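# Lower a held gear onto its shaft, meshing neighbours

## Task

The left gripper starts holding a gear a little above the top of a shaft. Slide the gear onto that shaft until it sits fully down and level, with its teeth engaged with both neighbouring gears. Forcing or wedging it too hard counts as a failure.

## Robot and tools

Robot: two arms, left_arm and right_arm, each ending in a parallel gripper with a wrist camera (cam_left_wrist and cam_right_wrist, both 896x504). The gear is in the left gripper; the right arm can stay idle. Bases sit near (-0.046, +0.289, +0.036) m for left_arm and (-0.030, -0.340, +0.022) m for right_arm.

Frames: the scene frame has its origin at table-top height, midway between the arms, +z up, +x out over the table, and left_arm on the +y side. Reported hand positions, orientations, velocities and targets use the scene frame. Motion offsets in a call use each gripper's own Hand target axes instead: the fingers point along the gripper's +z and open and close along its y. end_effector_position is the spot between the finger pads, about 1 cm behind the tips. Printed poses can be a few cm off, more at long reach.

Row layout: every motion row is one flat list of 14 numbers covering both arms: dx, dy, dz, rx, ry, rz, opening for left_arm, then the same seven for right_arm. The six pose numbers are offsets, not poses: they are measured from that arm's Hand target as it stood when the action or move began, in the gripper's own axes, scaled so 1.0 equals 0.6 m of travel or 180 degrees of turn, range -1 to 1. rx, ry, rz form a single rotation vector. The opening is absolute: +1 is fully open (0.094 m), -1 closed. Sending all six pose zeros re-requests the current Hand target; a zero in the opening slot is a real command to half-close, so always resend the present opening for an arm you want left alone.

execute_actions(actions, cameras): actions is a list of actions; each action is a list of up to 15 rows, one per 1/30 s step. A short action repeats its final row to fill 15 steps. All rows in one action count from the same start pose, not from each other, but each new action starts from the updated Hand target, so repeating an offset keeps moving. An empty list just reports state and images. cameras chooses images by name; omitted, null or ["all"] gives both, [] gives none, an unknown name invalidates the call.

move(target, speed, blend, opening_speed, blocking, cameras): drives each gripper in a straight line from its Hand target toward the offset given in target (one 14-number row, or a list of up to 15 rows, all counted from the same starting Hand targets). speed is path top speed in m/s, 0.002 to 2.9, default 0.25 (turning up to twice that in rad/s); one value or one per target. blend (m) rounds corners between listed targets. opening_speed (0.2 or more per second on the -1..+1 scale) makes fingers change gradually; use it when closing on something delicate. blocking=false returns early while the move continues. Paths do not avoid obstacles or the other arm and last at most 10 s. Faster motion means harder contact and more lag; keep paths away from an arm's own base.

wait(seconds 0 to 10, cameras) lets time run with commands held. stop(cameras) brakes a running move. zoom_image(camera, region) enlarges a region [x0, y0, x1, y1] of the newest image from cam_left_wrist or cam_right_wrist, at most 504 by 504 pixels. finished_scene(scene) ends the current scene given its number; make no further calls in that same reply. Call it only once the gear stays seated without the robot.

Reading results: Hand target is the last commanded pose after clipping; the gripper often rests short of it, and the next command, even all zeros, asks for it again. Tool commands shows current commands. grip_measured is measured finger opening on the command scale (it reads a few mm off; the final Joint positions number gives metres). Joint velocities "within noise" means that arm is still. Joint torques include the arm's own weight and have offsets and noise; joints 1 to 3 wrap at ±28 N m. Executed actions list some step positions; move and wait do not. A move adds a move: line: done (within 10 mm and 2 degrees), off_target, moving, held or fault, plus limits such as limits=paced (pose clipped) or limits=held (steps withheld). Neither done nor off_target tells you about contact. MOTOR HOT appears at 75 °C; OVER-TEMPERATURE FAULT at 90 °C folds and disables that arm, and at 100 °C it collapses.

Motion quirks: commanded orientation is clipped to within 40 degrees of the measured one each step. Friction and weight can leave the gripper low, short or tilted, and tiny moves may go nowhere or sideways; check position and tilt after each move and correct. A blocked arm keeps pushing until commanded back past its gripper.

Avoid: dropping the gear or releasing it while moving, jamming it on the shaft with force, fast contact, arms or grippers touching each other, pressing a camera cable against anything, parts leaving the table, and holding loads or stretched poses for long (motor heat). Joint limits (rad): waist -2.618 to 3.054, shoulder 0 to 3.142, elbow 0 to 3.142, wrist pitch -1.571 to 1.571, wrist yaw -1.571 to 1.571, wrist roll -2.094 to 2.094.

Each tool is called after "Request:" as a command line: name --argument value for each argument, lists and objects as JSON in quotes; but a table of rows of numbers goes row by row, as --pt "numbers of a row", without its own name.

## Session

Same opening move.

Request:
execute_actions --actions '[]' --cameras '["cam_left_wrist"]'

Request:
move --target '[0,0,-0.1167,0,0,0,-1,0.396,0.6,-0.193,-0.5,0,0,1]' --speed 0.3

Request:
zoom_image --camera "cam_left_wrist" --region '[340, 190, 480, 310]'

Request:
zoom_image --camera "cam_left_wrist" --region '[440, 190, 580, 310]'

Request:
zoom_image --camera "cam_right_wrist" --region '[360, 260, 560, 400]'

Scene clock: 0.00 s.
left_arm: end_effector_position=(+0.2330, +0.1337, +0.1579) grip_measured=-0.640 end_effector_quat_wxyz=(+0.008, +0.861, +0.508, +0.008) | right_arm: end_effector_position=(+0.3508, -0.3500, +0.4239) grip_measured=+1.000 end_effector_quat_wxyz=(+0.707, +0.010, +0.707, -0.010)
Joint positions: left_arm=[-0.502 1.731 1.476 -1.294 -0.006 1.563 0.017] | right_arm=[0 1.047 1.047 0 0 0 0.094]
Joint velocities: within noise
Joint torques (N m): no reading
Heat: left arm: 33 °C; right arm: 35 °C.
Hand target: left_arm +0.2350, +0.1323, +0.1633; +0.016, +0.861, +0.508, +0.012 | right_arm +0.3489, -0.3499, +0.4323; +0.714, +0.009, +0.700, -0.010
Tool commands: left_gripper/opening=-1.0 right_gripper/opening=+1.0
Images, in order (width x height): cam_left_wrist 896x504.

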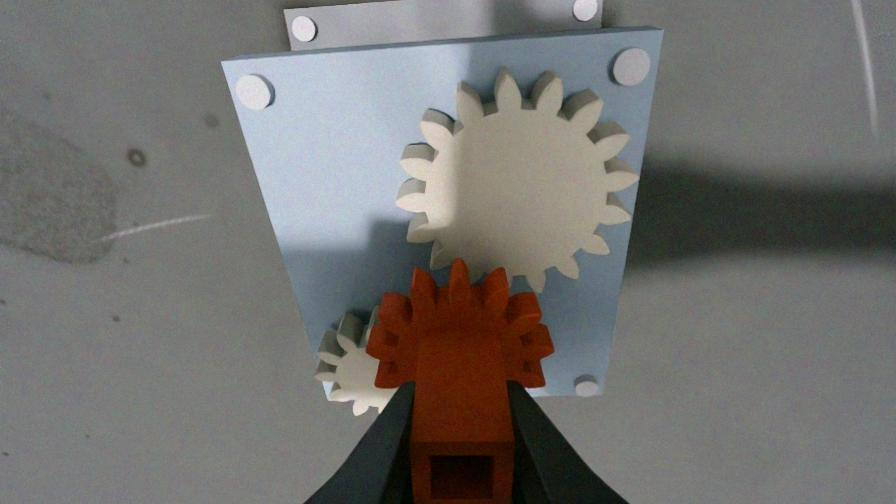

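Scene clock: 3.57 s.
left_arm: end_effector_position=(+0.2315, +0.1345, +0.2273) grip_measured=-0.640 end_effector_quat_wxyz=(+0.017, +0.861, +0.508, +0.013) | right_arm: end_effector_position=(+0.2471, +0.0083, +0.1881) grip_measured=+1.000 end_effector_quat_wxyz=(+0.506, -0.492, +0.517, +0.485)
Joint positions: left_arm=[-0.502 1.737 1.76 -1.551 -0.006 1.563 0.017] | right_arm=[0.601 1.834 0.699 1.104 -0.949 -0.021 0.094]
Joint velocities: within noise
Joint torques (N m): left_arm=[-0.42 -7.08 8.62 0.21 0.07 0.15] | right_arm=[0.47 -6.34 6.6 2.12 -0.22 -0.02]
Heat: left arm: 33 °C; right arm: 35 °C.
Hand target: left_arm +0.2323, +0.1334, +0.2332; +0.016, +0.861, +0.508, +0.012 | right_arm +0.2477, +0.0130, +0.1924; +0.512, -0.498, +0.501, +0.488
Off the commanded pose: left_arm 0.006 m, 0 deg | right_arm 0.006 m, 2 deg.
joint sent to its limit (left arm) — joint 4 (wrist pitch), lower limit. The joint targets still meet the commanded pose.
move: done
camera_calibration:
cam_left_wrist: T_world_to_cam=[[-0.858929, 0.509887, -0.0475003, 0.145059], [0.440266, 0.782642, 0.440042, -0.270407], [0.261547, 0.357052, -0.89672, 0.181972], [0, 0, 0, 1]] pos_world=[0.196053, 0.0726948, 0.289059]
cam_right_wrist: T_world_to_cam=[[0.999194, -0.0400712, -0.00247444, -0.244476], [-0.0192704, -0.424622, -0.905166, 0.218901], [0.0352203, 0.904484, -0.425051, 0.154558], [0, 0, 0, 1]] pos_world=[0.243054, -0.0566411, 0.263232]

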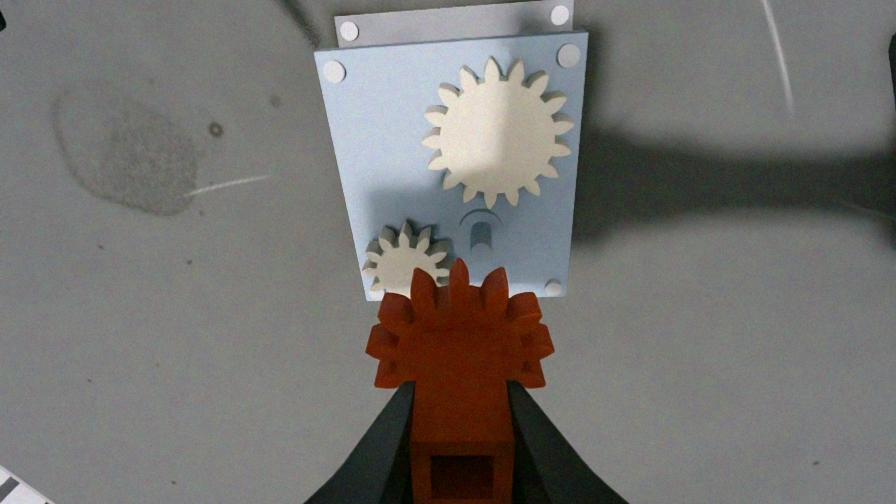

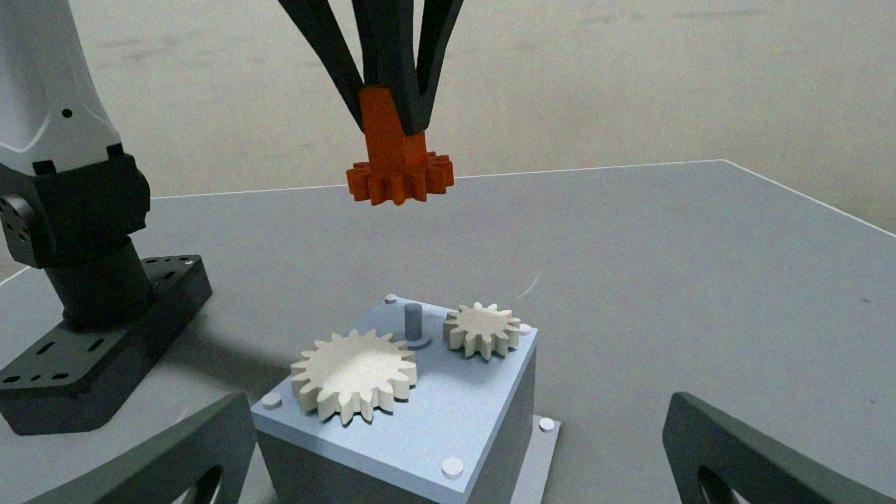

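Scaled by 3.600 from the camera's 896x504 image, which has a finer 1280x720 frame.

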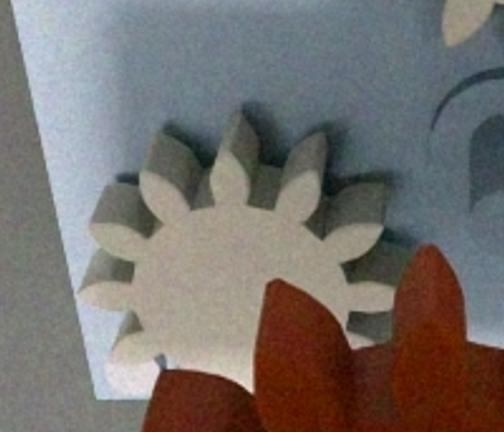

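Scaled by 3.600 from the camera's 896x504 image, which has a finer 1280x720 frame.

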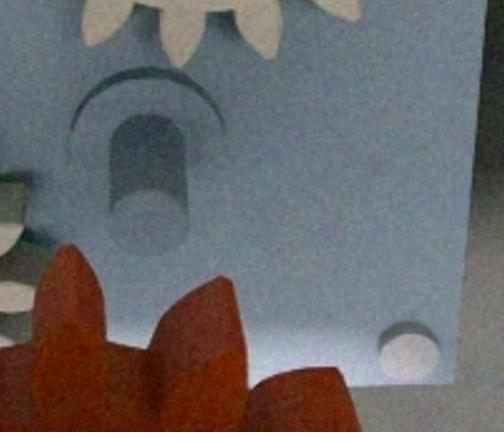

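Scaled by 2.520 from the camera's 896x504 image, which has a finer 1280x720 frame.

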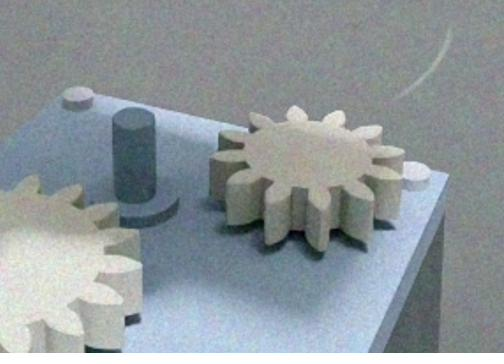

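Request:
zoom_image --camera "cam_left_wrist" --region '[310, 35, 480, 205]'

Request:
zoom_image --camera "cam_left_wrist" --region '[420, 40, 590, 210]'

Request:
zoom_image --camera "cam_left_wrist" --region '[350, 250, 560, 420]'

Scaled by 2.965 from the camera's 896x504 image, which has a finer 1280x720 frame.

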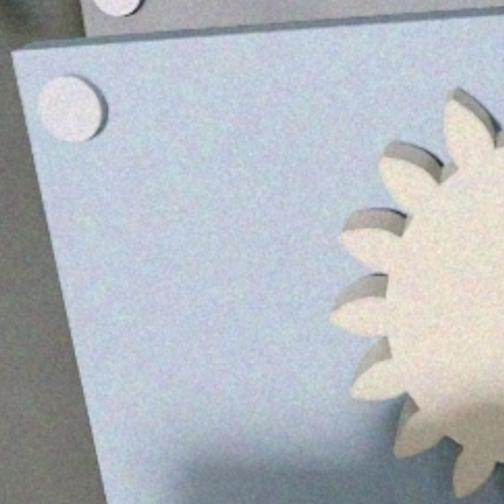

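Scaled by 2.965 from the camera's 896x504 image, which has a finer 1280x720 frame.

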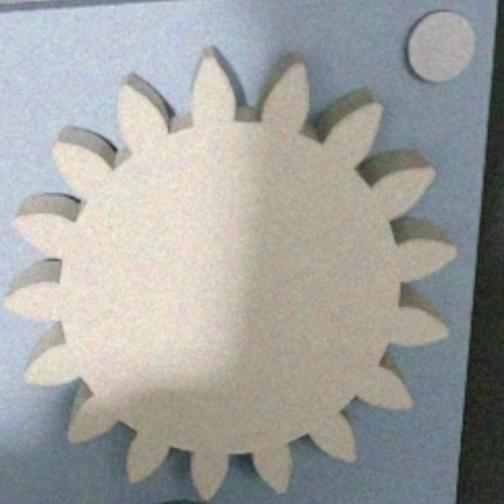

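Scaled by 2.400 from the camera's 896x504 image, which has a finer 1280x720 frame.

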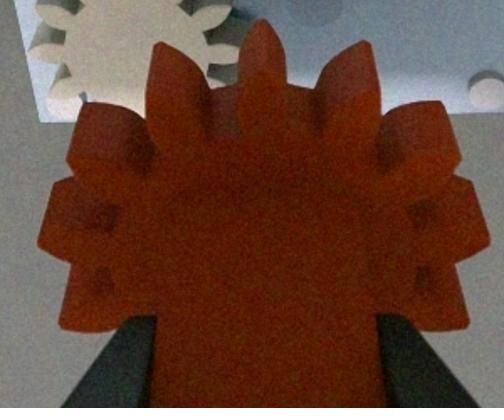

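Request:
zoom_image --camera "cam_left_wrist" --region '[355, 210, 465, 305]'

Scaled by 4.582 from the camera's 896x504 image, which has a finer 1280x720 frame.

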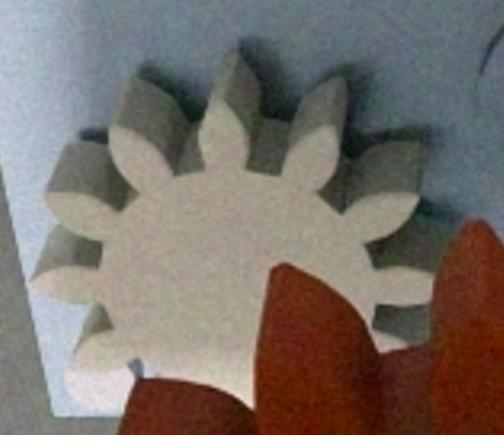

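Request:
move --target '[0.0172,-0.0087,0.1167,0.0066,-0.0346,-0.0223,-1,0,0,0,0,0,0,1]' --speed 0.15

Request:
zoom_image --camera "cam_right_wrist" --region '[340, 220, 540, 370]'

Request:
zoom_image --camera "cam_left_wrist" --region '[330, 210, 590, 410]'

Scene clock: 108.23 s.
left_arm: end_effector_position=(+0.2336, +0.1464, +0.1610) grip_measured=-0.640 end_effector_quat_wxyz=(+0.021, +0.840, +0.540, -0.041) | right_arm: end_effector_position=(+0.2470, +0.0083, +0.1882) grip_measured=+1.000 end_effector_quat_wxyz=(+0.506, -0.492, +0.517, +0.485)
Joint positions: left_arm=[-0.412 1.737 1.492 -1.335 0.092 1.577 0.017] | right_arm=[0.601 1.834 0.699 1.105 -0.949 -0.021 0.094]
Joint velocities: within noise
Joint torques (N m): left_arm=[0.01 -8.38 5.86 0.48 0.3 0.28] | right_arm=[0.64 -6.38 6.58 2.06 -0.24 0]
Heat: left arm: 38 °C; right arm: 37 °C.
Hand target: left_arm +0.2355, +0.1440, +0.1631; +0.035, +0.842, +0.536, -0.040 | right_arm +0.2477, +0.0130, +0.1924; +0.512, -0.498, +0.502, +0.488
Off the commanded pose: left_arm 0.004 m, 2 deg | right_arm 0.006 m, 2 deg.
move: done
camera_calibration:
cam_left_wrist: T_world_to_cam=[[-0.896778, 0.442481, 0.000389157, 0.14864], [0.414665, 0.840096, 0.349703, -0.239381], [0.15441, 0.313767, -0.936861, 0.155593], [0, 0, 0, 1]] pos_world=[0.208535, 0.0865126, 0.229423]
cam_right_wrist: T_world_to_cam=[[0.999212, -0.0396387, -0.00181164, -0.244634], [-0.0184726, -0.424281, -0.905342, 0.21882], [0.0351179, 0.904663, -0.424679, 0.154628], [0, 0, 0, 1]] pos_world=[0.243053, -0.0567416, 0.263331]

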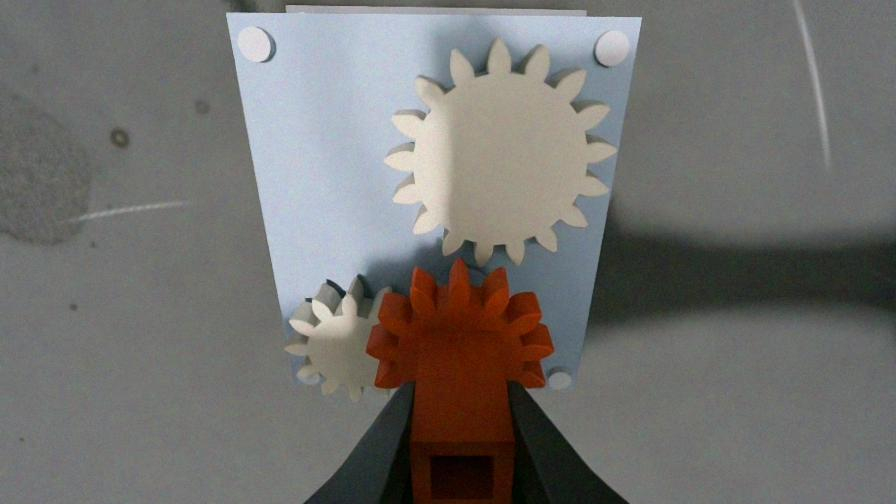

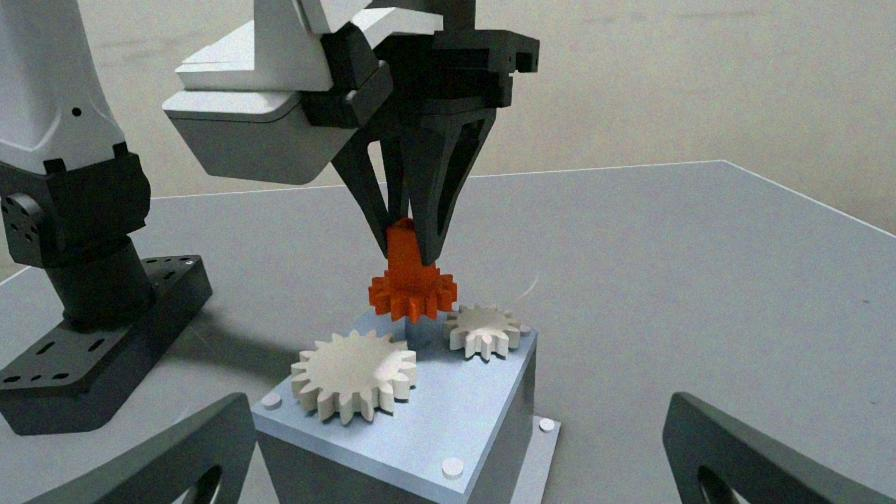

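Scaled by 2.520 from the camera's 896x504 image, which has a finer 1280x720 frame.

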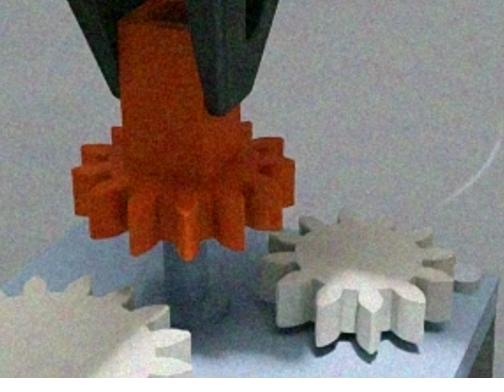

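Scaled by 1.938 from the camera's 896x504 image, which has a finer 1280x720 frame.

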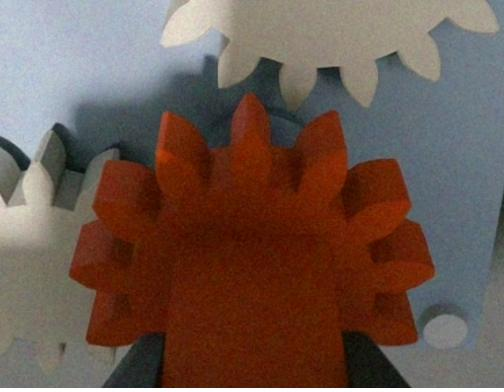

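Request:
move --target '[0.0005,-0.002,0.0115,0,0,0,-1,0,0,0,0,0,0,1]' --speed 0.05

Request:
zoom_image --camera "cam_right_wrist" --region '[340, 240, 540, 370]'

Scene clock: 136.53 s.
left_arm: end_effector_position=(+0.2320, +0.1465, +0.1552) grip_measured=-0.640 end_effector_quat_wxyz=(+0.020, +0.840, +0.540, -0.044) | right_arm: end_effector_position=(+0.2469, +0.0083, +0.1883) grip_measured=+1.000 end_effector_quat_wxyz=(+0.506, -0.492, +0.516, +0.485)
Joint positions: left_arm=[-0.412 1.737 1.469 -1.317 0.095 1.577 0.017] | right_arm=[0.601 1.834 0.699 1.105 -0.95 -0.021 0.094]
Joint velocities: within noise
Joint torques (N m): left_arm=[-0.05 -8.75 5.09 0.6 0.25 0.26] | right_arm=[0.62 -6.41 6.6 2.09 -0.25 -0.05]
Heat: left arm: 37 °C; right arm: 37 °C.
Hand target: left_arm +0.2343, +0.1440, +0.1562; +0.036, +0.842, +0.537, -0.040 | right_arm +0.2477, +0.0130, +0.1924; +0.512, -0.498, +0.501, +0.488
Off the commanded pose: left_arm 0.004 m, 2 deg | right_arm 0.006 m, 2 deg.
move: done
camera_calibration:
cam_left_wrist: T_world_to_cam=[[-0.896764, 0.442467, 0.0060389, 0.14621], [0.416917, 0.840249, 0.346643, -0.236886], [0.148304, 0.313375, -0.937978, 0.152016], [0, 0, 0, 1]] pos_world=[0.207333, 0.0867124, 0.22382]
cam_right_wrist: T_world_to_cam=[[0.999227, -0.0392861, -0.00154532, -0.244588], [-0.0180741, -0.424093, -0.905438, 0.218848], [0.0349158, 0.904766, -0.424475, 0.154675], [0, 0, 0, 1]] pos_world=[0.242953, -0.0567421, 0.263431]

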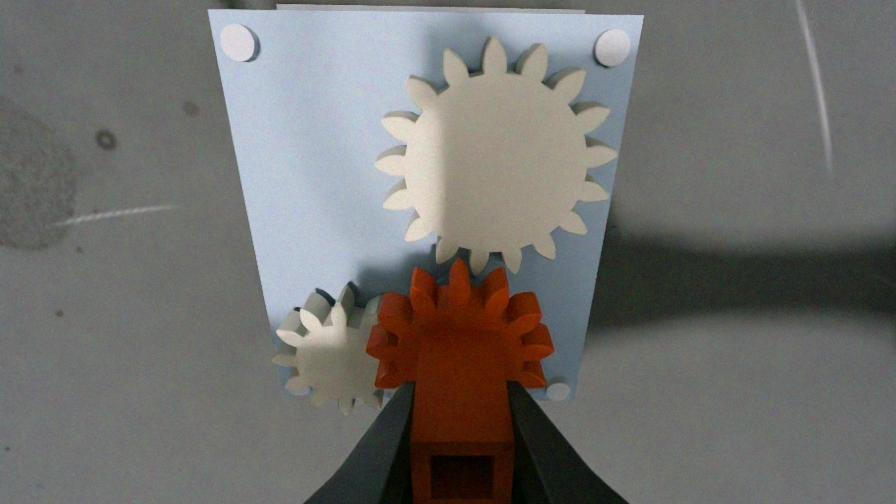

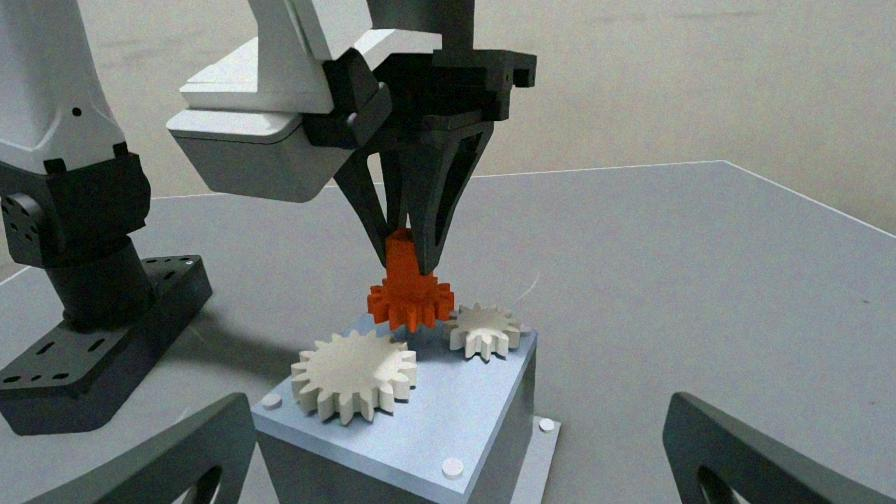

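Scaled by 2.520 from the camera's 896x504 image, which has a finer 1280x720 frame.

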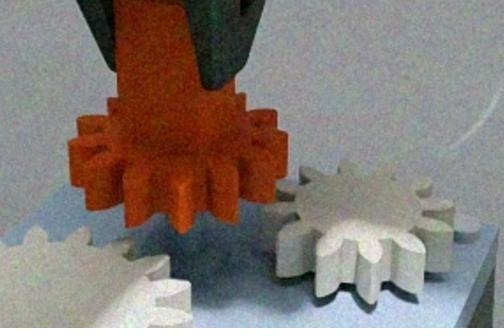

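Request:
move --target '[0.0005,0.001,0.0085,0,0,0,-1,0,0,0,0,0,0,1]' --speed 0.05

Request:
zoom_image --camera "cam_right_wrist" --region '[340, 240, 540, 370]'

Request:
zoom_image --camera "cam_left_wrist" --region '[270, 220, 590, 430]'

Scene clock: 148.03 s.
left_arm: end_effector_position=(+0.2317, +0.1466, +0.1549) grip_measured=-0.640 end_effector_quat_wxyz=(+0.023, +0.840, +0.540, -0.042) | right_arm: end_effector_position=(+0.2469, +0.0083, +0.1884) grip_measured=+1.000 end_effector_quat_wxyz=(+0.507, -0.492, +0.516, +0.485)
Joint positions: left_arm=[-0.412 1.729 1.459 -1.308 0.095 1.577 0.017] | right_arm=[0.601 1.834 0.699 1.106 -0.95 -0.021 0.094]
Joint velocities: within noise
Joint torques (N m): left_arm=[-0.06 -7.69 4.55 0.71 0.27 0.24] | right_arm=[0.66 -6.41 6.64 2.05 -0.21 -0.02]
Heat: left arm: 36 °C; right arm: 37 °C.
Hand target: left_arm +0.2348, +0.1435, +0.1512; +0.036, +0.842, +0.537, -0.040 | right_arm +0.2477, +0.0130, +0.1925; +0.512, -0.498, +0.501, +0.488
Off the commanded pose: left_arm 0.006 m, 2 deg | right_arm 0.006 m, 2 deg.
move: done
camera_calibration:
cam_left_wrist: T_world_to_cam=[[-0.896806, 0.442422, -0.00119405, 0.147083], [0.414635, 0.841417, 0.346547, -0.236387], [0.154325, 0.31029, -0.938032, 0.150878], [0, 0, 0, 1]] pos_world=[0.206635, 0.0870112, 0.223624]
cam_right_wrist: T_world_to_cam=[[0.999225, -0.0393361, -0.00119457, -0.244682], [-0.0177699, -0.423896, -0.905537, 0.218811], [0.0351139, 0.904856, -0.424267, 0.154577], [0, 0, 0, 1]] pos_world=[0.242953, -0.0567421, 0.263431]

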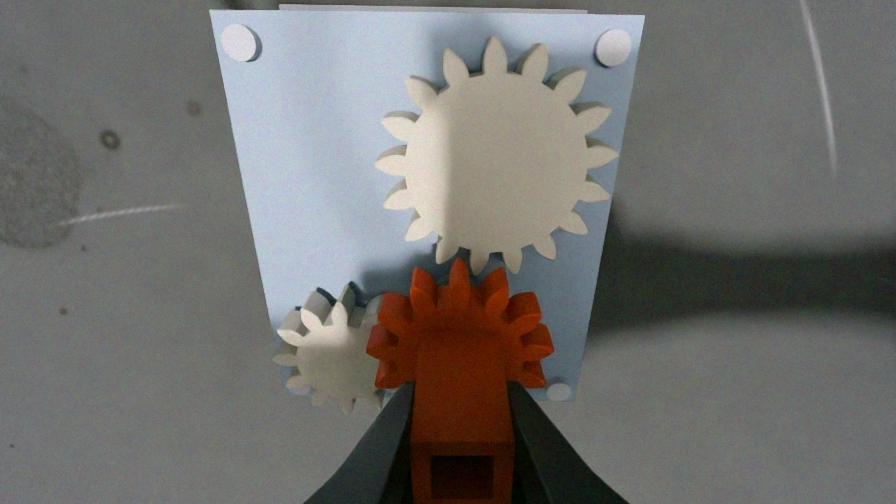

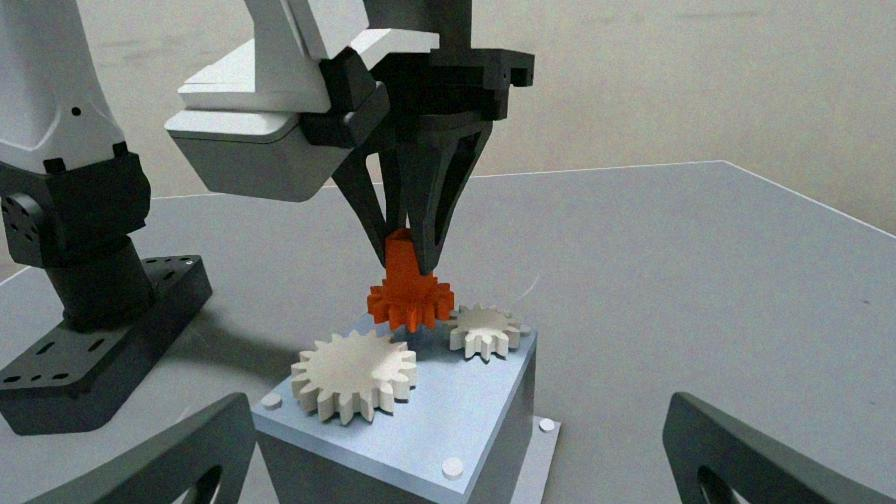

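Scaled by 2.520 from the camera's 896x504 image, which has a finer 1280x720 frame.

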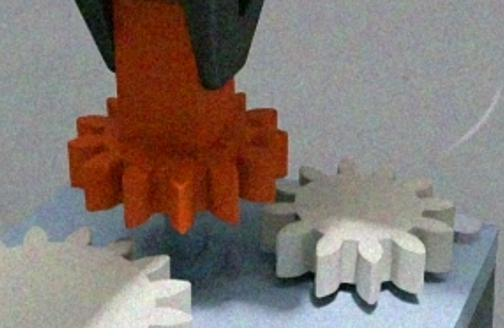

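Scaled by 1.575 from the camera's 896x504 image, which has a finer 1280x720 frame.

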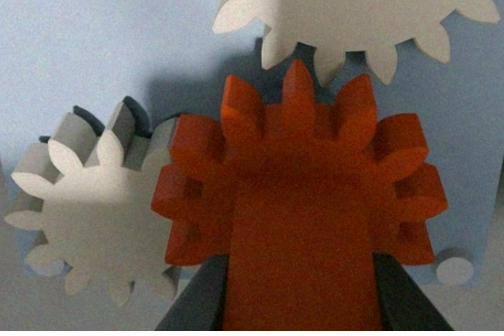

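Request:
move --target '[0.0018,0.0027,-0.0018,0,0,0,-1,0,0,0,0,0,0,1]' --speed 0.03

Request:
zoom_image --camera "cam_right_wrist" --region '[340, 240, 540, 370]'

Scene clock: 178.47 s.
left_arm: end_effector_position=(+0.2318, +0.1466, +0.1549) grip_measured=-0.640 end_effector_quat_wxyz=(+0.023, +0.840, +0.540, -0.042) | right_arm: end_effector_position=(+0.2469, +0.0083, +0.1884) grip_measured=+1.000 end_effector_quat_wxyz=(+0.507, -0.492, +0.516, +0.485)
Joint positions: left_arm=[-0.412 1.729 1.459 -1.307 0.095 1.578 0.017] | right_arm=[0.601 1.834 0.699 1.106 -0.95 -0.021 0.094]
Joint velocities: within noise
Joint torques (N m): left_arm=[0.24 -7.19 5.46 0.64 0.25 0.26] | right_arm=[0.69 -6.37 6.58 2.1 -0.23 -0.03]
Heat: left arm: 35 °C; right arm: 37 °C.
Hand target: left_arm +0.2369, +0.1439, +0.1522; +0.036, +0.842, +0.537, -0.040 | right_arm +0.2477, +0.0130, +0.1924; +0.512, -0.498, +0.501, +0.488
Off the commanded pose: left_arm 0.006 m, 1 deg | right_arm 0.006 m, 2 deg.
move: done
camera_calibration:
cam_left_wrist: T_world_to_cam=[[-0.896447, 0.443148, -0.00170266, 0.14706], [0.415153, 0.841147, 0.346583, -0.236478], [0.15502, 0.309986, -0.938018, 0.150759], [0, 0, 0, 1]] pos_world=[0.206635, 0.0870107, 0.223624]
cam_right_wrist: T_world_to_cam=[[0.999225, -0.0393361, -0.00119457, -0.244682], [-0.0177699, -0.423896, -0.905537, 0.218811], [0.0351139, 0.904856, -0.424267, 0.154577], [0, 0, 0, 1]] pos_world=[0.242953, -0.0567421, 0.263431]

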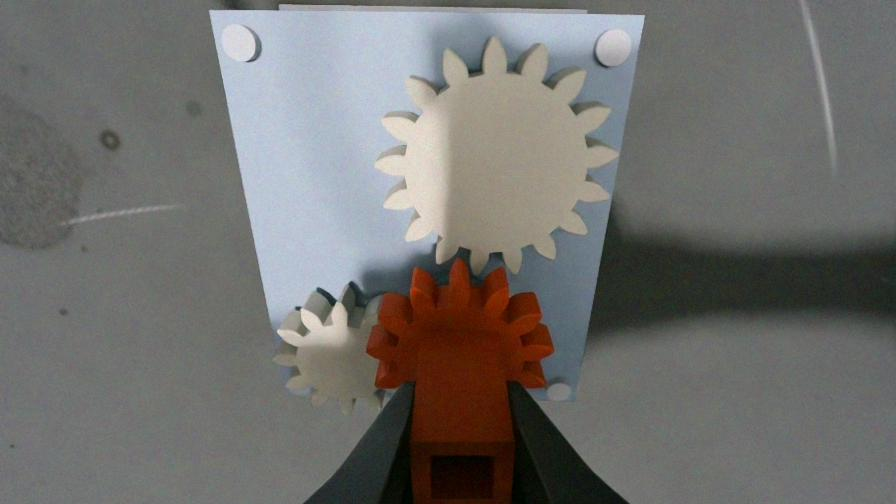

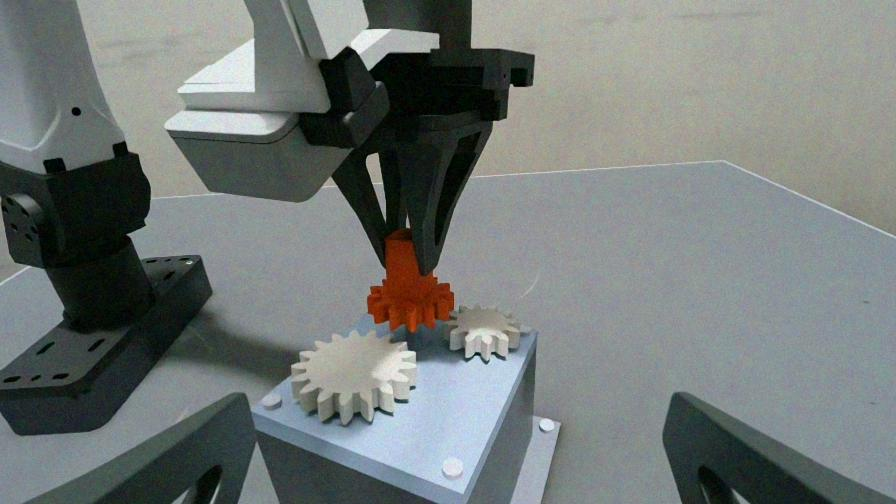

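Scaled by 2.520 from the camera's 896x504 image, which has a finer 1280x720 frame.

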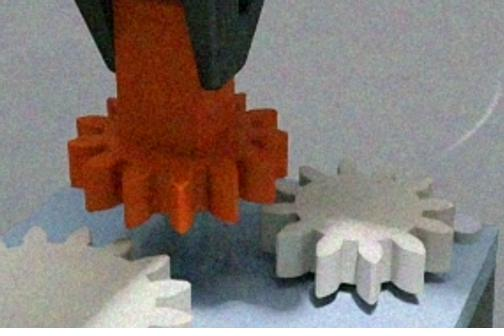

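Request:
move --target '[0.0021,0.0045,-0.0005,0,0,0,-1,0,0,0,0,0,0,1]' --speed 0.03 --cameras '[]'

Scene clock: 183.70 s.
left_arm: end_effector_position=(+0.2319, +0.1467, +0.1550) grip_measured=-0.640 end_effector_quat_wxyz=(+0.024, +0.841, +0.539, -0.043) | right_arm: end_effector_position=(+0.2470, +0.0083, +0.1884) grip_measured=+1.000 end_effector_quat_wxyz=(+0.507, -0.492, +0.516, +0.485)
Joint positions: left_arm=[-0.409 1.729 1.459 -1.307 0.099 1.582 0.017] | right_arm=[0.601 1.834 0.699 1.106 -0.95 -0.021 0.094]
Joint velocities: within noise
Joint torques (N m): left_arm=[0.29 -6.2 6.64 0.61 0.23 0.28] | right_arm=[0.69 -6.28 6.64 2.07 -0.23 -0.03]
Heat: left arm: 35 °C; right arm: 37 °C.
Hand target: left_arm +0.2398, +0.1439, +0.1524; +0.036, +0.842, +0.537, -0.040 | right_arm +0.2477, +0.0130, +0.1925; +0.512, -0.498, +0.501, +0.488
Off the commanded pose: left_arm 0.009 m, 1 deg | right_arm 0.006 m, 2 deg.
move: done
No camera images: "cameras" was empty.

Request:
move --target '[0,0,-0.005,0,0,0,-1,0,0,0,0,0,0,1]' --speed 0.03

Request:
zoom_image --camera "cam_right_wrist" --region '[340, 240, 540, 370]'

Scene clock: 189.30 s.
left_arm: end_effector_position=(+0.2319, +0.1467, +0.1550) grip_measured=-0.640 end_effector_quat_wxyz=(+0.024, +0.841, +0.539, -0.043) | right_arm: end_effector_position=(+0.2470, +0.0083, +0.1884) grip_measured=+1.000 end_effector_quat_wxyz=(+0.507, -0.492, +0.516, +0.485)
Joint positions: left_arm=[-0.409 1.729 1.459 -1.307 0.099 1.583 0.017] | right_arm=[0.601 1.834 0.699 1.106 -0.95 -0.021 0.094]
Joint velocities: within noise
Joint torques (N m): left_arm=[0.49 -6.28 7.68 0.49 0.22 0.28] | right_arm=[0.69 -6.35 6.64 2.07 -0.21 -0.03]
Heat: left arm: 35 °C; right arm: 37 °C.
Hand target: left_arm +0.2399, +0.1442, +0.1554; +0.036, +0.842, +0.537, -0.040 | right_arm +0.2477, +0.0130, +0.1924; +0.512, -0.498, +0.501, +0.488
Off the commanded pose: left_arm 0.008 m, 1 deg | right_arm 0.006 m, 2 deg.
move: done
camera_calibration:
cam_left_wrist: T_world_to_cam=[[-0.895459, 0.445138, -0.00229097, 0.146637], [0.417435, 0.841497, 0.342974, -0.23661], [0.154598, 0.306163, -0.939342, 0.151635], [0, 0, 0, 1]] pos_world=[0.206634, 0.0874081, 0.223924]
cam_right_wrist: T_world_to_cam=[[0.999227, -0.0392973, -0.000889642, -0.244661], [-0.0174695, -0.4237, -0.905634, 0.218863], [0.035212, 0.90495, -0.424059, 0.15455], [0, 0, 0, 1]] pos_world=[0.242853, -0.0567422, 0.26353]

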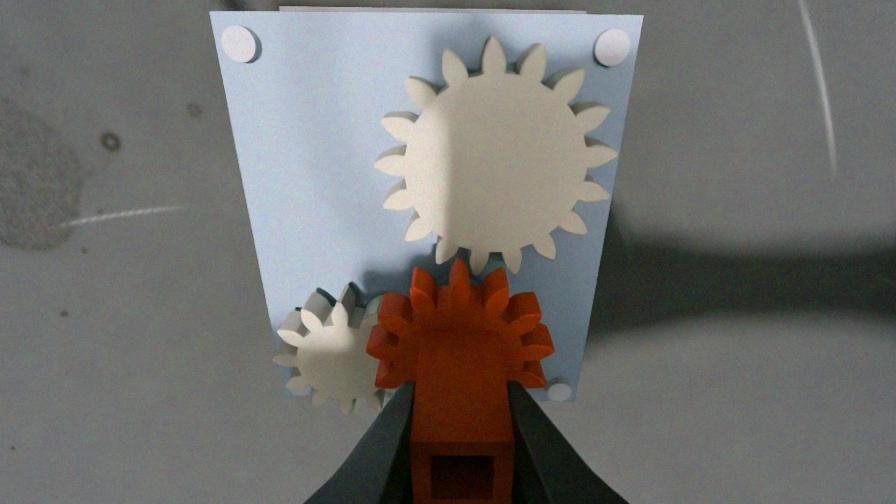

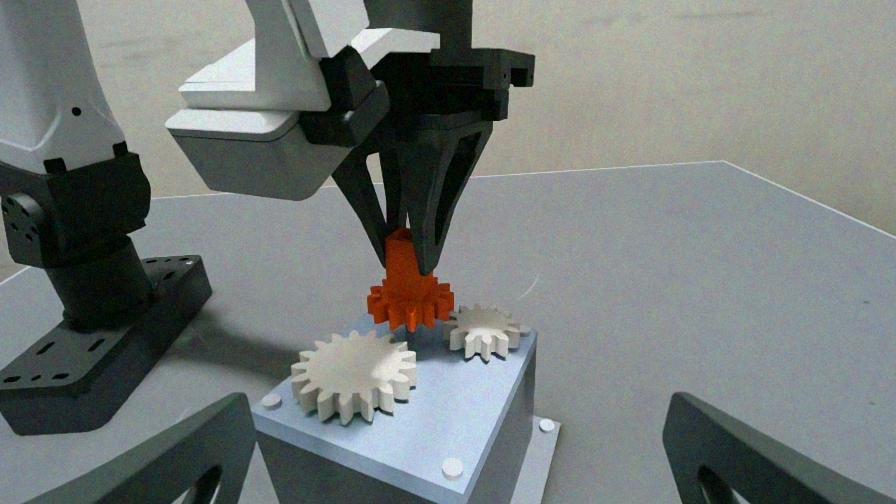

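Scaled by 2.520 from the camera's 896x504 image, which has a finer 1280x720 frame.

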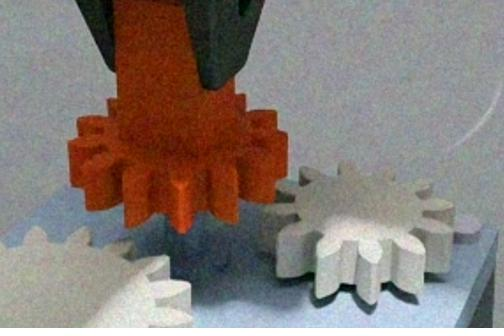

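Request:
move --target '[-0.001,-0.005,-0.006,0,0,0,-1,0,0,0,0,0,0,1]' --speed 0.03 --cameras '[]'

Scene clock: 196.13 s.
left_arm: end_effector_position=(+0.2318, +0.1467, +0.1551) grip_measured=-0.640 end_effector_quat_wxyz=(+0.024, +0.841, +0.539, -0.043) | right_arm: end_effector_position=(+0.2470, +0.0083, +0.1884) grip_measured=+1.000 end_effector_quat_wxyz=(+0.507, -0.492, +0.516, +0.485)
Joint positions: left_arm=[-0.409 1.729 1.459 -1.308 0.099 1.583 0.017] | right_arm=[0.601 1.834 0.699 1.106 -0.95 -0.021 0.094]
Joint velocities: within noise
Joint torques (N m): left_arm=[0.36 -7.35 7.69 0.36 0.24 0.28] | right_arm=[0.58 -6.41 6.63 2.08 -0.25 -0.03]
Heat: left arm: 36 °C; right arm: 37 °C.
Hand target: left_arm +0.2370, +0.1453, +0.1589; +0.036, +0.842, +0.536, -0.040 | right_arm +0.2477, +0.0130, +0.1924; +0.512, -0.498, +0.501, +0.488
Off the commanded pose: left_arm 0.007 m, 1 deg | right_arm 0.006 m, 2 deg.
move: done
No camera images: "cameras" was empty.

Request:
move --target '[0,0,-0.005,0,0,0,-1,0,0,0,0,0,0,1]' --speed 0.03

Request:
zoom_image --camera "cam_right_wrist" --region '[340, 240, 540, 370]'

Scene clock: 200.37 s.
left_arm: end_effector_position=(+0.2317, +0.1468, +0.1553) grip_measured=-0.640 end_effector_quat_wxyz=(+0.024, +0.841, +0.539, -0.043) | right_arm: end_effector_position=(+0.2470, +0.0083, +0.1884) grip_measured=+1.000 end_effector_quat_wxyz=(+0.507, -0.492, +0.516, +0.485)
Joint positions: left_arm=[-0.409 1.729 1.46 -1.309 0.099 1.584 0.017] | right_arm=[0.601 1.834 0.699 1.106 -0.95 -0.021 0.094]
Joint velocities: within noise
Joint torques (N m): left_arm=[0.39 -7.46 8.64 0.25 0.23 0.29] | right_arm=[0.66 -6.43 6.69 2.06 -0.23 -0.01]
Heat: left arm: 36 °C; right arm: 37 °C.
Hand target: left_arm +0.2370, +0.1457, +0.1619; +0.035, +0.842, +0.537, -0.040 | right_arm +0.2477, +0.0130, +0.1924; +0.512, -0.498, +0.501, +0.488
Off the commanded pose: left_arm 0.009 m, 1 deg | right_arm 0.006 m, 2 deg.
move: done
camera_calibration:
cam_left_wrist: T_world_to_cam=[[-0.895112, 0.44584, -0.00157151, 0.146209], [0.418328, 0.841085, 0.342897, -0.236886], [0.154199, 0.306274, -0.939372, 0.151981], [0, 0, 0, 1]] pos_world=[0.206534, 0.0875078, 0.224224]
cam_right_wrist: T_world_to_cam=[[0.999227, -0.0392973, -0.000889642, -0.244661], [-0.0174695, -0.4237, -0.905634, 0.218863], [0.035212, 0.90495, -0.424059, 0.15455], [0, 0, 0, 1]] pos_world=[0.242853, -0.0567422, 0.26353]

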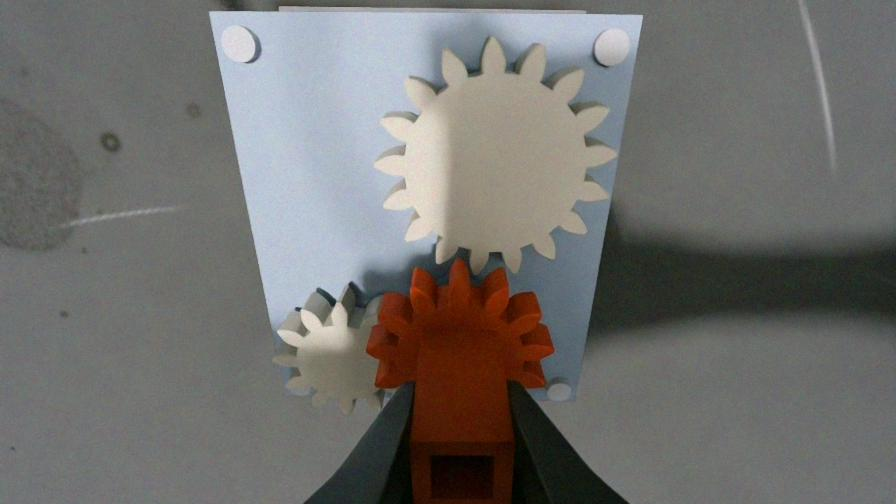

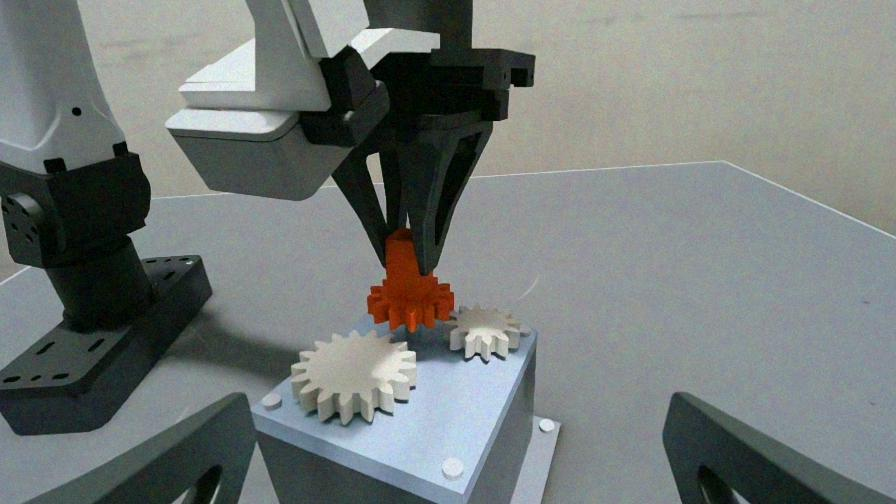

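Scaled by 2.520 from the camera's 896x504 image, which has a finer 1280x720 frame.

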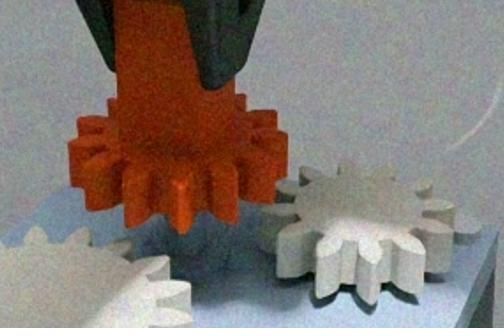

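Request:
move --target '[0.0028,0.006,0.0017,0,0,0,-1,0,0,0,0,0,0,1]' --speed 0.03

Request:
zoom_image --camera "cam_right_wrist" --region '[340, 240, 540, 370]'

Scene clock: 207.63 s.
left_arm: end_effector_position=(+0.2350, +0.1471, +0.1565) grip_measured=-0.640 end_effector_quat_wxyz=(+0.027, +0.841, +0.539, -0.042) | right_arm: end_effector_position=(+0.2470, +0.0083, +0.1884) grip_measured=+1.000 end_effector_quat_wxyz=(+0.507, -0.492, +0.516, +0.485)
Joint positions: left_arm=[-0.404 1.734 1.47 -1.309 0.099 1.589 0.017] | right_arm=[0.601 1.834 0.699 1.106 -0.95 -0.021 0.094]
Joint velocities: within noise
Joint torques (N m): left_arm=[0.39 -6.69 8.83 0.25 0.2 0.28] | right_arm=[0.65 -6.27 6.57 2.09 -0.25 -0.03]
Heat: left arm: 37 °C; right arm: 38 °C.
Hand target: left_arm +0.2410, +0.1455, +0.1608; +0.036, +0.842, +0.536, -0.040 | right_arm +0.2477, +0.0130, +0.1924; +0.512, -0.498, +0.501, +0.488
Off the commanded pose: left_arm 0.007 m, 1 deg | right_arm 0.006 m, 2 deg.
move: done
camera_calibration:
cam_left_wrist: T_world_to_cam=[[-0.895086, 0.445823, -0.00786856, 0.149912], [0.416349, 0.841967, 0.343141, -0.238609], [0.159605, 0.303865, -0.939251, 0.151579], [0, 0, 0, 1]] pos_world=[0.209336, 0.0880068, 0.225427]
cam_right_wrist: T_world_to_cam=[[0.999227, -0.0392973, -0.000889642, -0.244661], [-0.0174695, -0.4237, -0.905634, 0.218863], [0.035212, 0.90495, -0.424059, 0.15455], [0, 0, 0, 1]] pos_world=[0.242853, -0.0567422, 0.26353]

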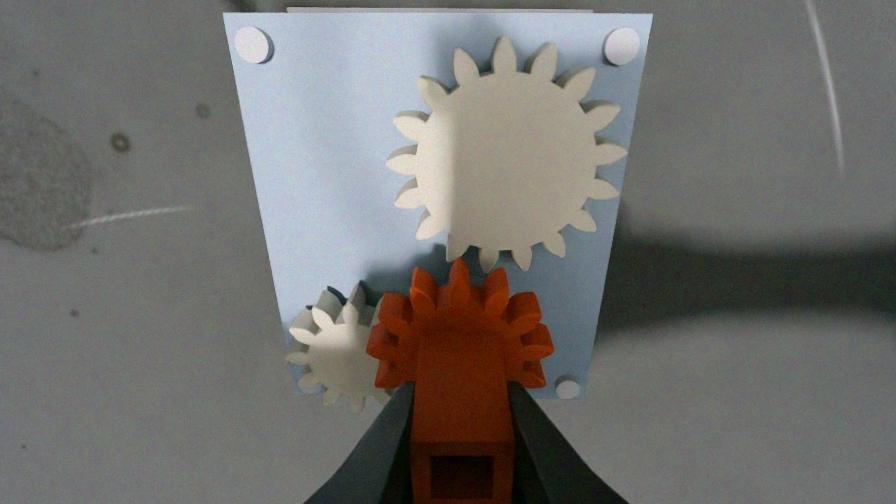

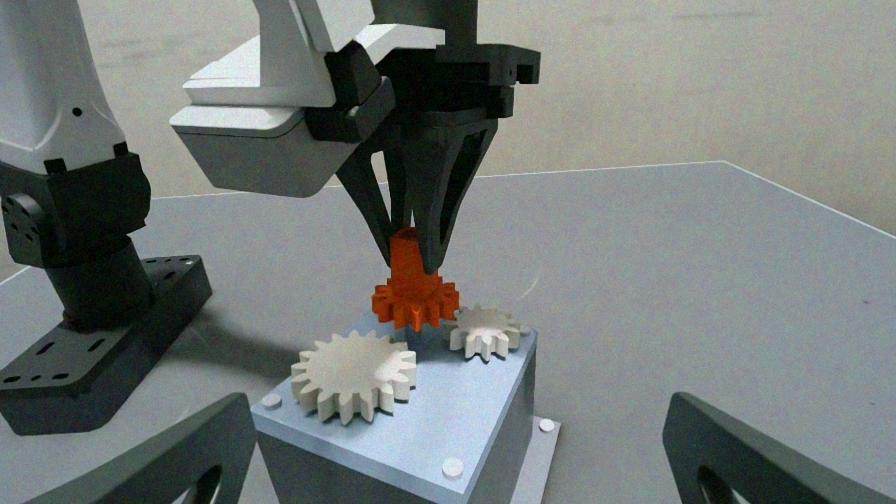

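Scaled by 2.520 from the camera's 896x504 image, which has a finer 1280x720 frame.

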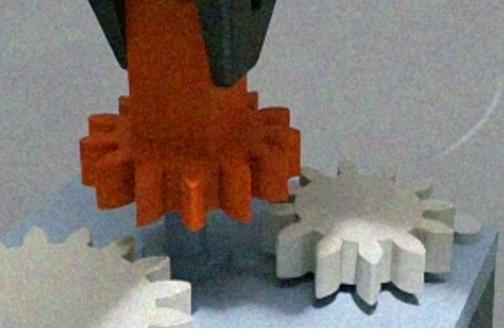

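Request:
zoom_image --camera "cam_left_wrist" --region '[400, 220, 520, 310]'

Request:
zoom_image --camera "cam_right_wrist" --region '[365, 290, 465, 370]'

Scaled by 4.200 from the camera's 896x504 image, which has a finer 1280x720 frame.

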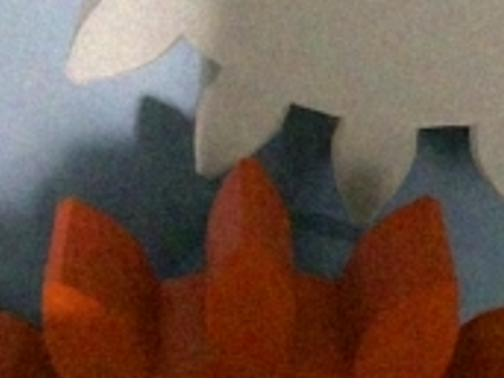

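Scaled by 5.040 from the camera's 896x504 image, which has a finer 1280x720 frame.

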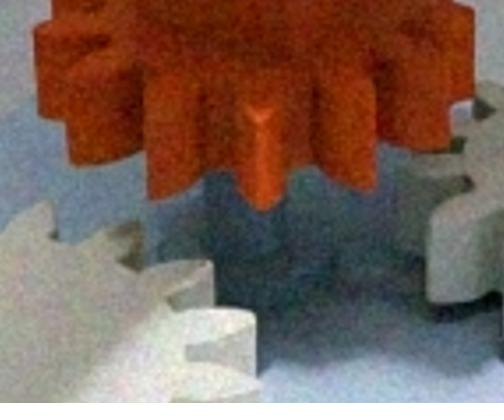

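Request:
move --target '[-0.0005,-0.0052,0.01,0,0,0,-1,0,0,0,0,0,0,1]' --speed 0.04

Request:
zoom_image --camera "cam_right_wrist" --region '[365, 270, 485, 370]'

Scene clock: 227.10 s.
left_arm: end_effector_position=(+0.2355, +0.1468, +0.1555) grip_measured=-0.640 end_effector_quat_wxyz=(+0.028, +0.841, +0.538, -0.041) | right_arm: end_effector_position=(+0.2470, +0.0083, +0.1885) grip_measured=+1.000 end_effector_quat_wxyz=(+0.507, -0.492, +0.516, +0.485)
Joint positions: left_arm=[-0.404 1.734 1.466 -1.303 0.099 1.589 0.017] | right_arm=[0.601 1.834 0.699 1.107 -0.95 -0.021 0.094]
Joint velocities: within noise
Joint torques (N m): left_arm=[0.17 -7.6 5.79 0.49 0.21 0.25] | right_arm=[0.62 -6.34 6.54 2.06 -0.2 -0.03]
Heat: left arm: 38 °C; right arm: 38 °C.
Hand target: left_arm +0.2379, +0.1459, +0.1548; +0.036, +0.842, +0.536, -0.040 | right_arm +0.2477, +0.0130, +0.1925; +0.512, -0.498, +0.501, +0.488
Off the commanded pose: left_arm 0.003 m, 1 deg | right_arm 0.006 m, 2 deg.
move: done
camera_calibration:
cam_left_wrist: T_world_to_cam=[[-0.894901, 0.446149, -0.0101633, 0.150711], [0.415934, 0.842115, 0.343279, -0.23818], [0.161712, 0.302973, -0.939179, 0.150275], [0, 0, 0, 1]] pos_world=[0.209637, 0.0878063, 0.224428]
cam_right_wrist: T_world_to_cam=[[0.999229, -0.0392587, -0.000584697, -0.244739], [-0.0171691, -0.423505, -0.905731, 0.218826], [0.0353102, 0.905043, -0.423852, 0.154477], [0, 0, 0, 1]] pos_world=[0.242853, -0.0567423, 0.26353]

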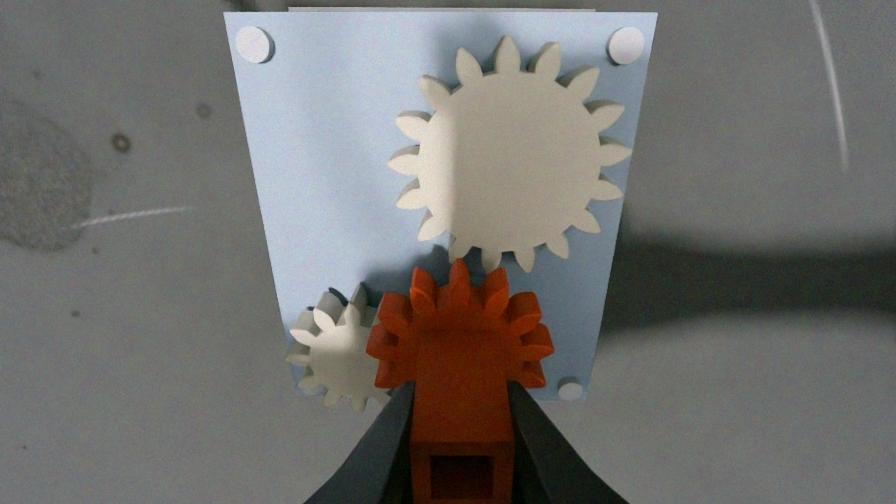

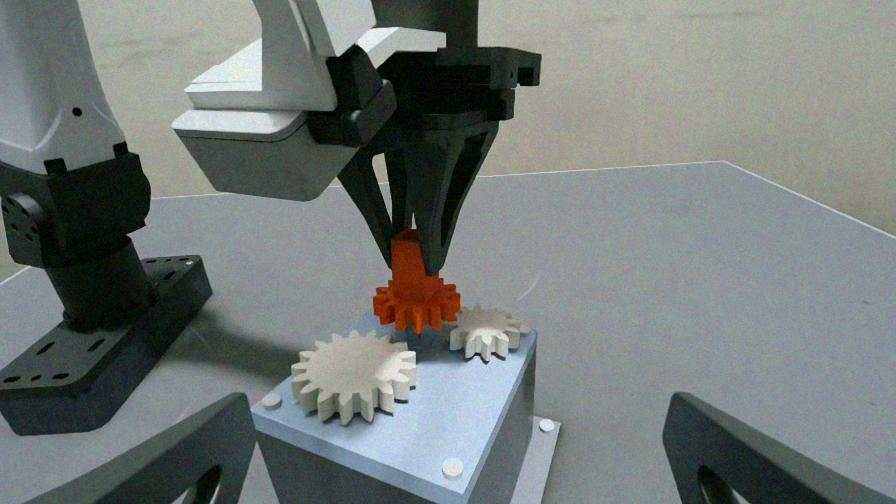

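Scaled by 4.200 from the camera's 896x504 image, which has a finer 1280x720 frame.

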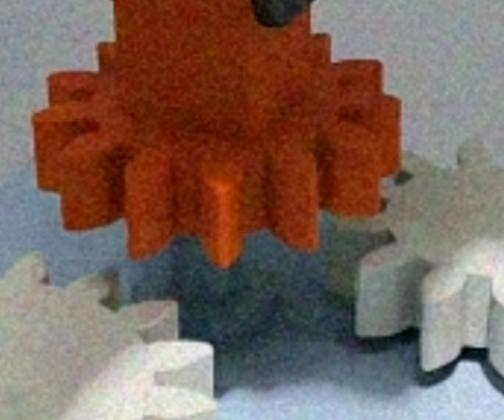

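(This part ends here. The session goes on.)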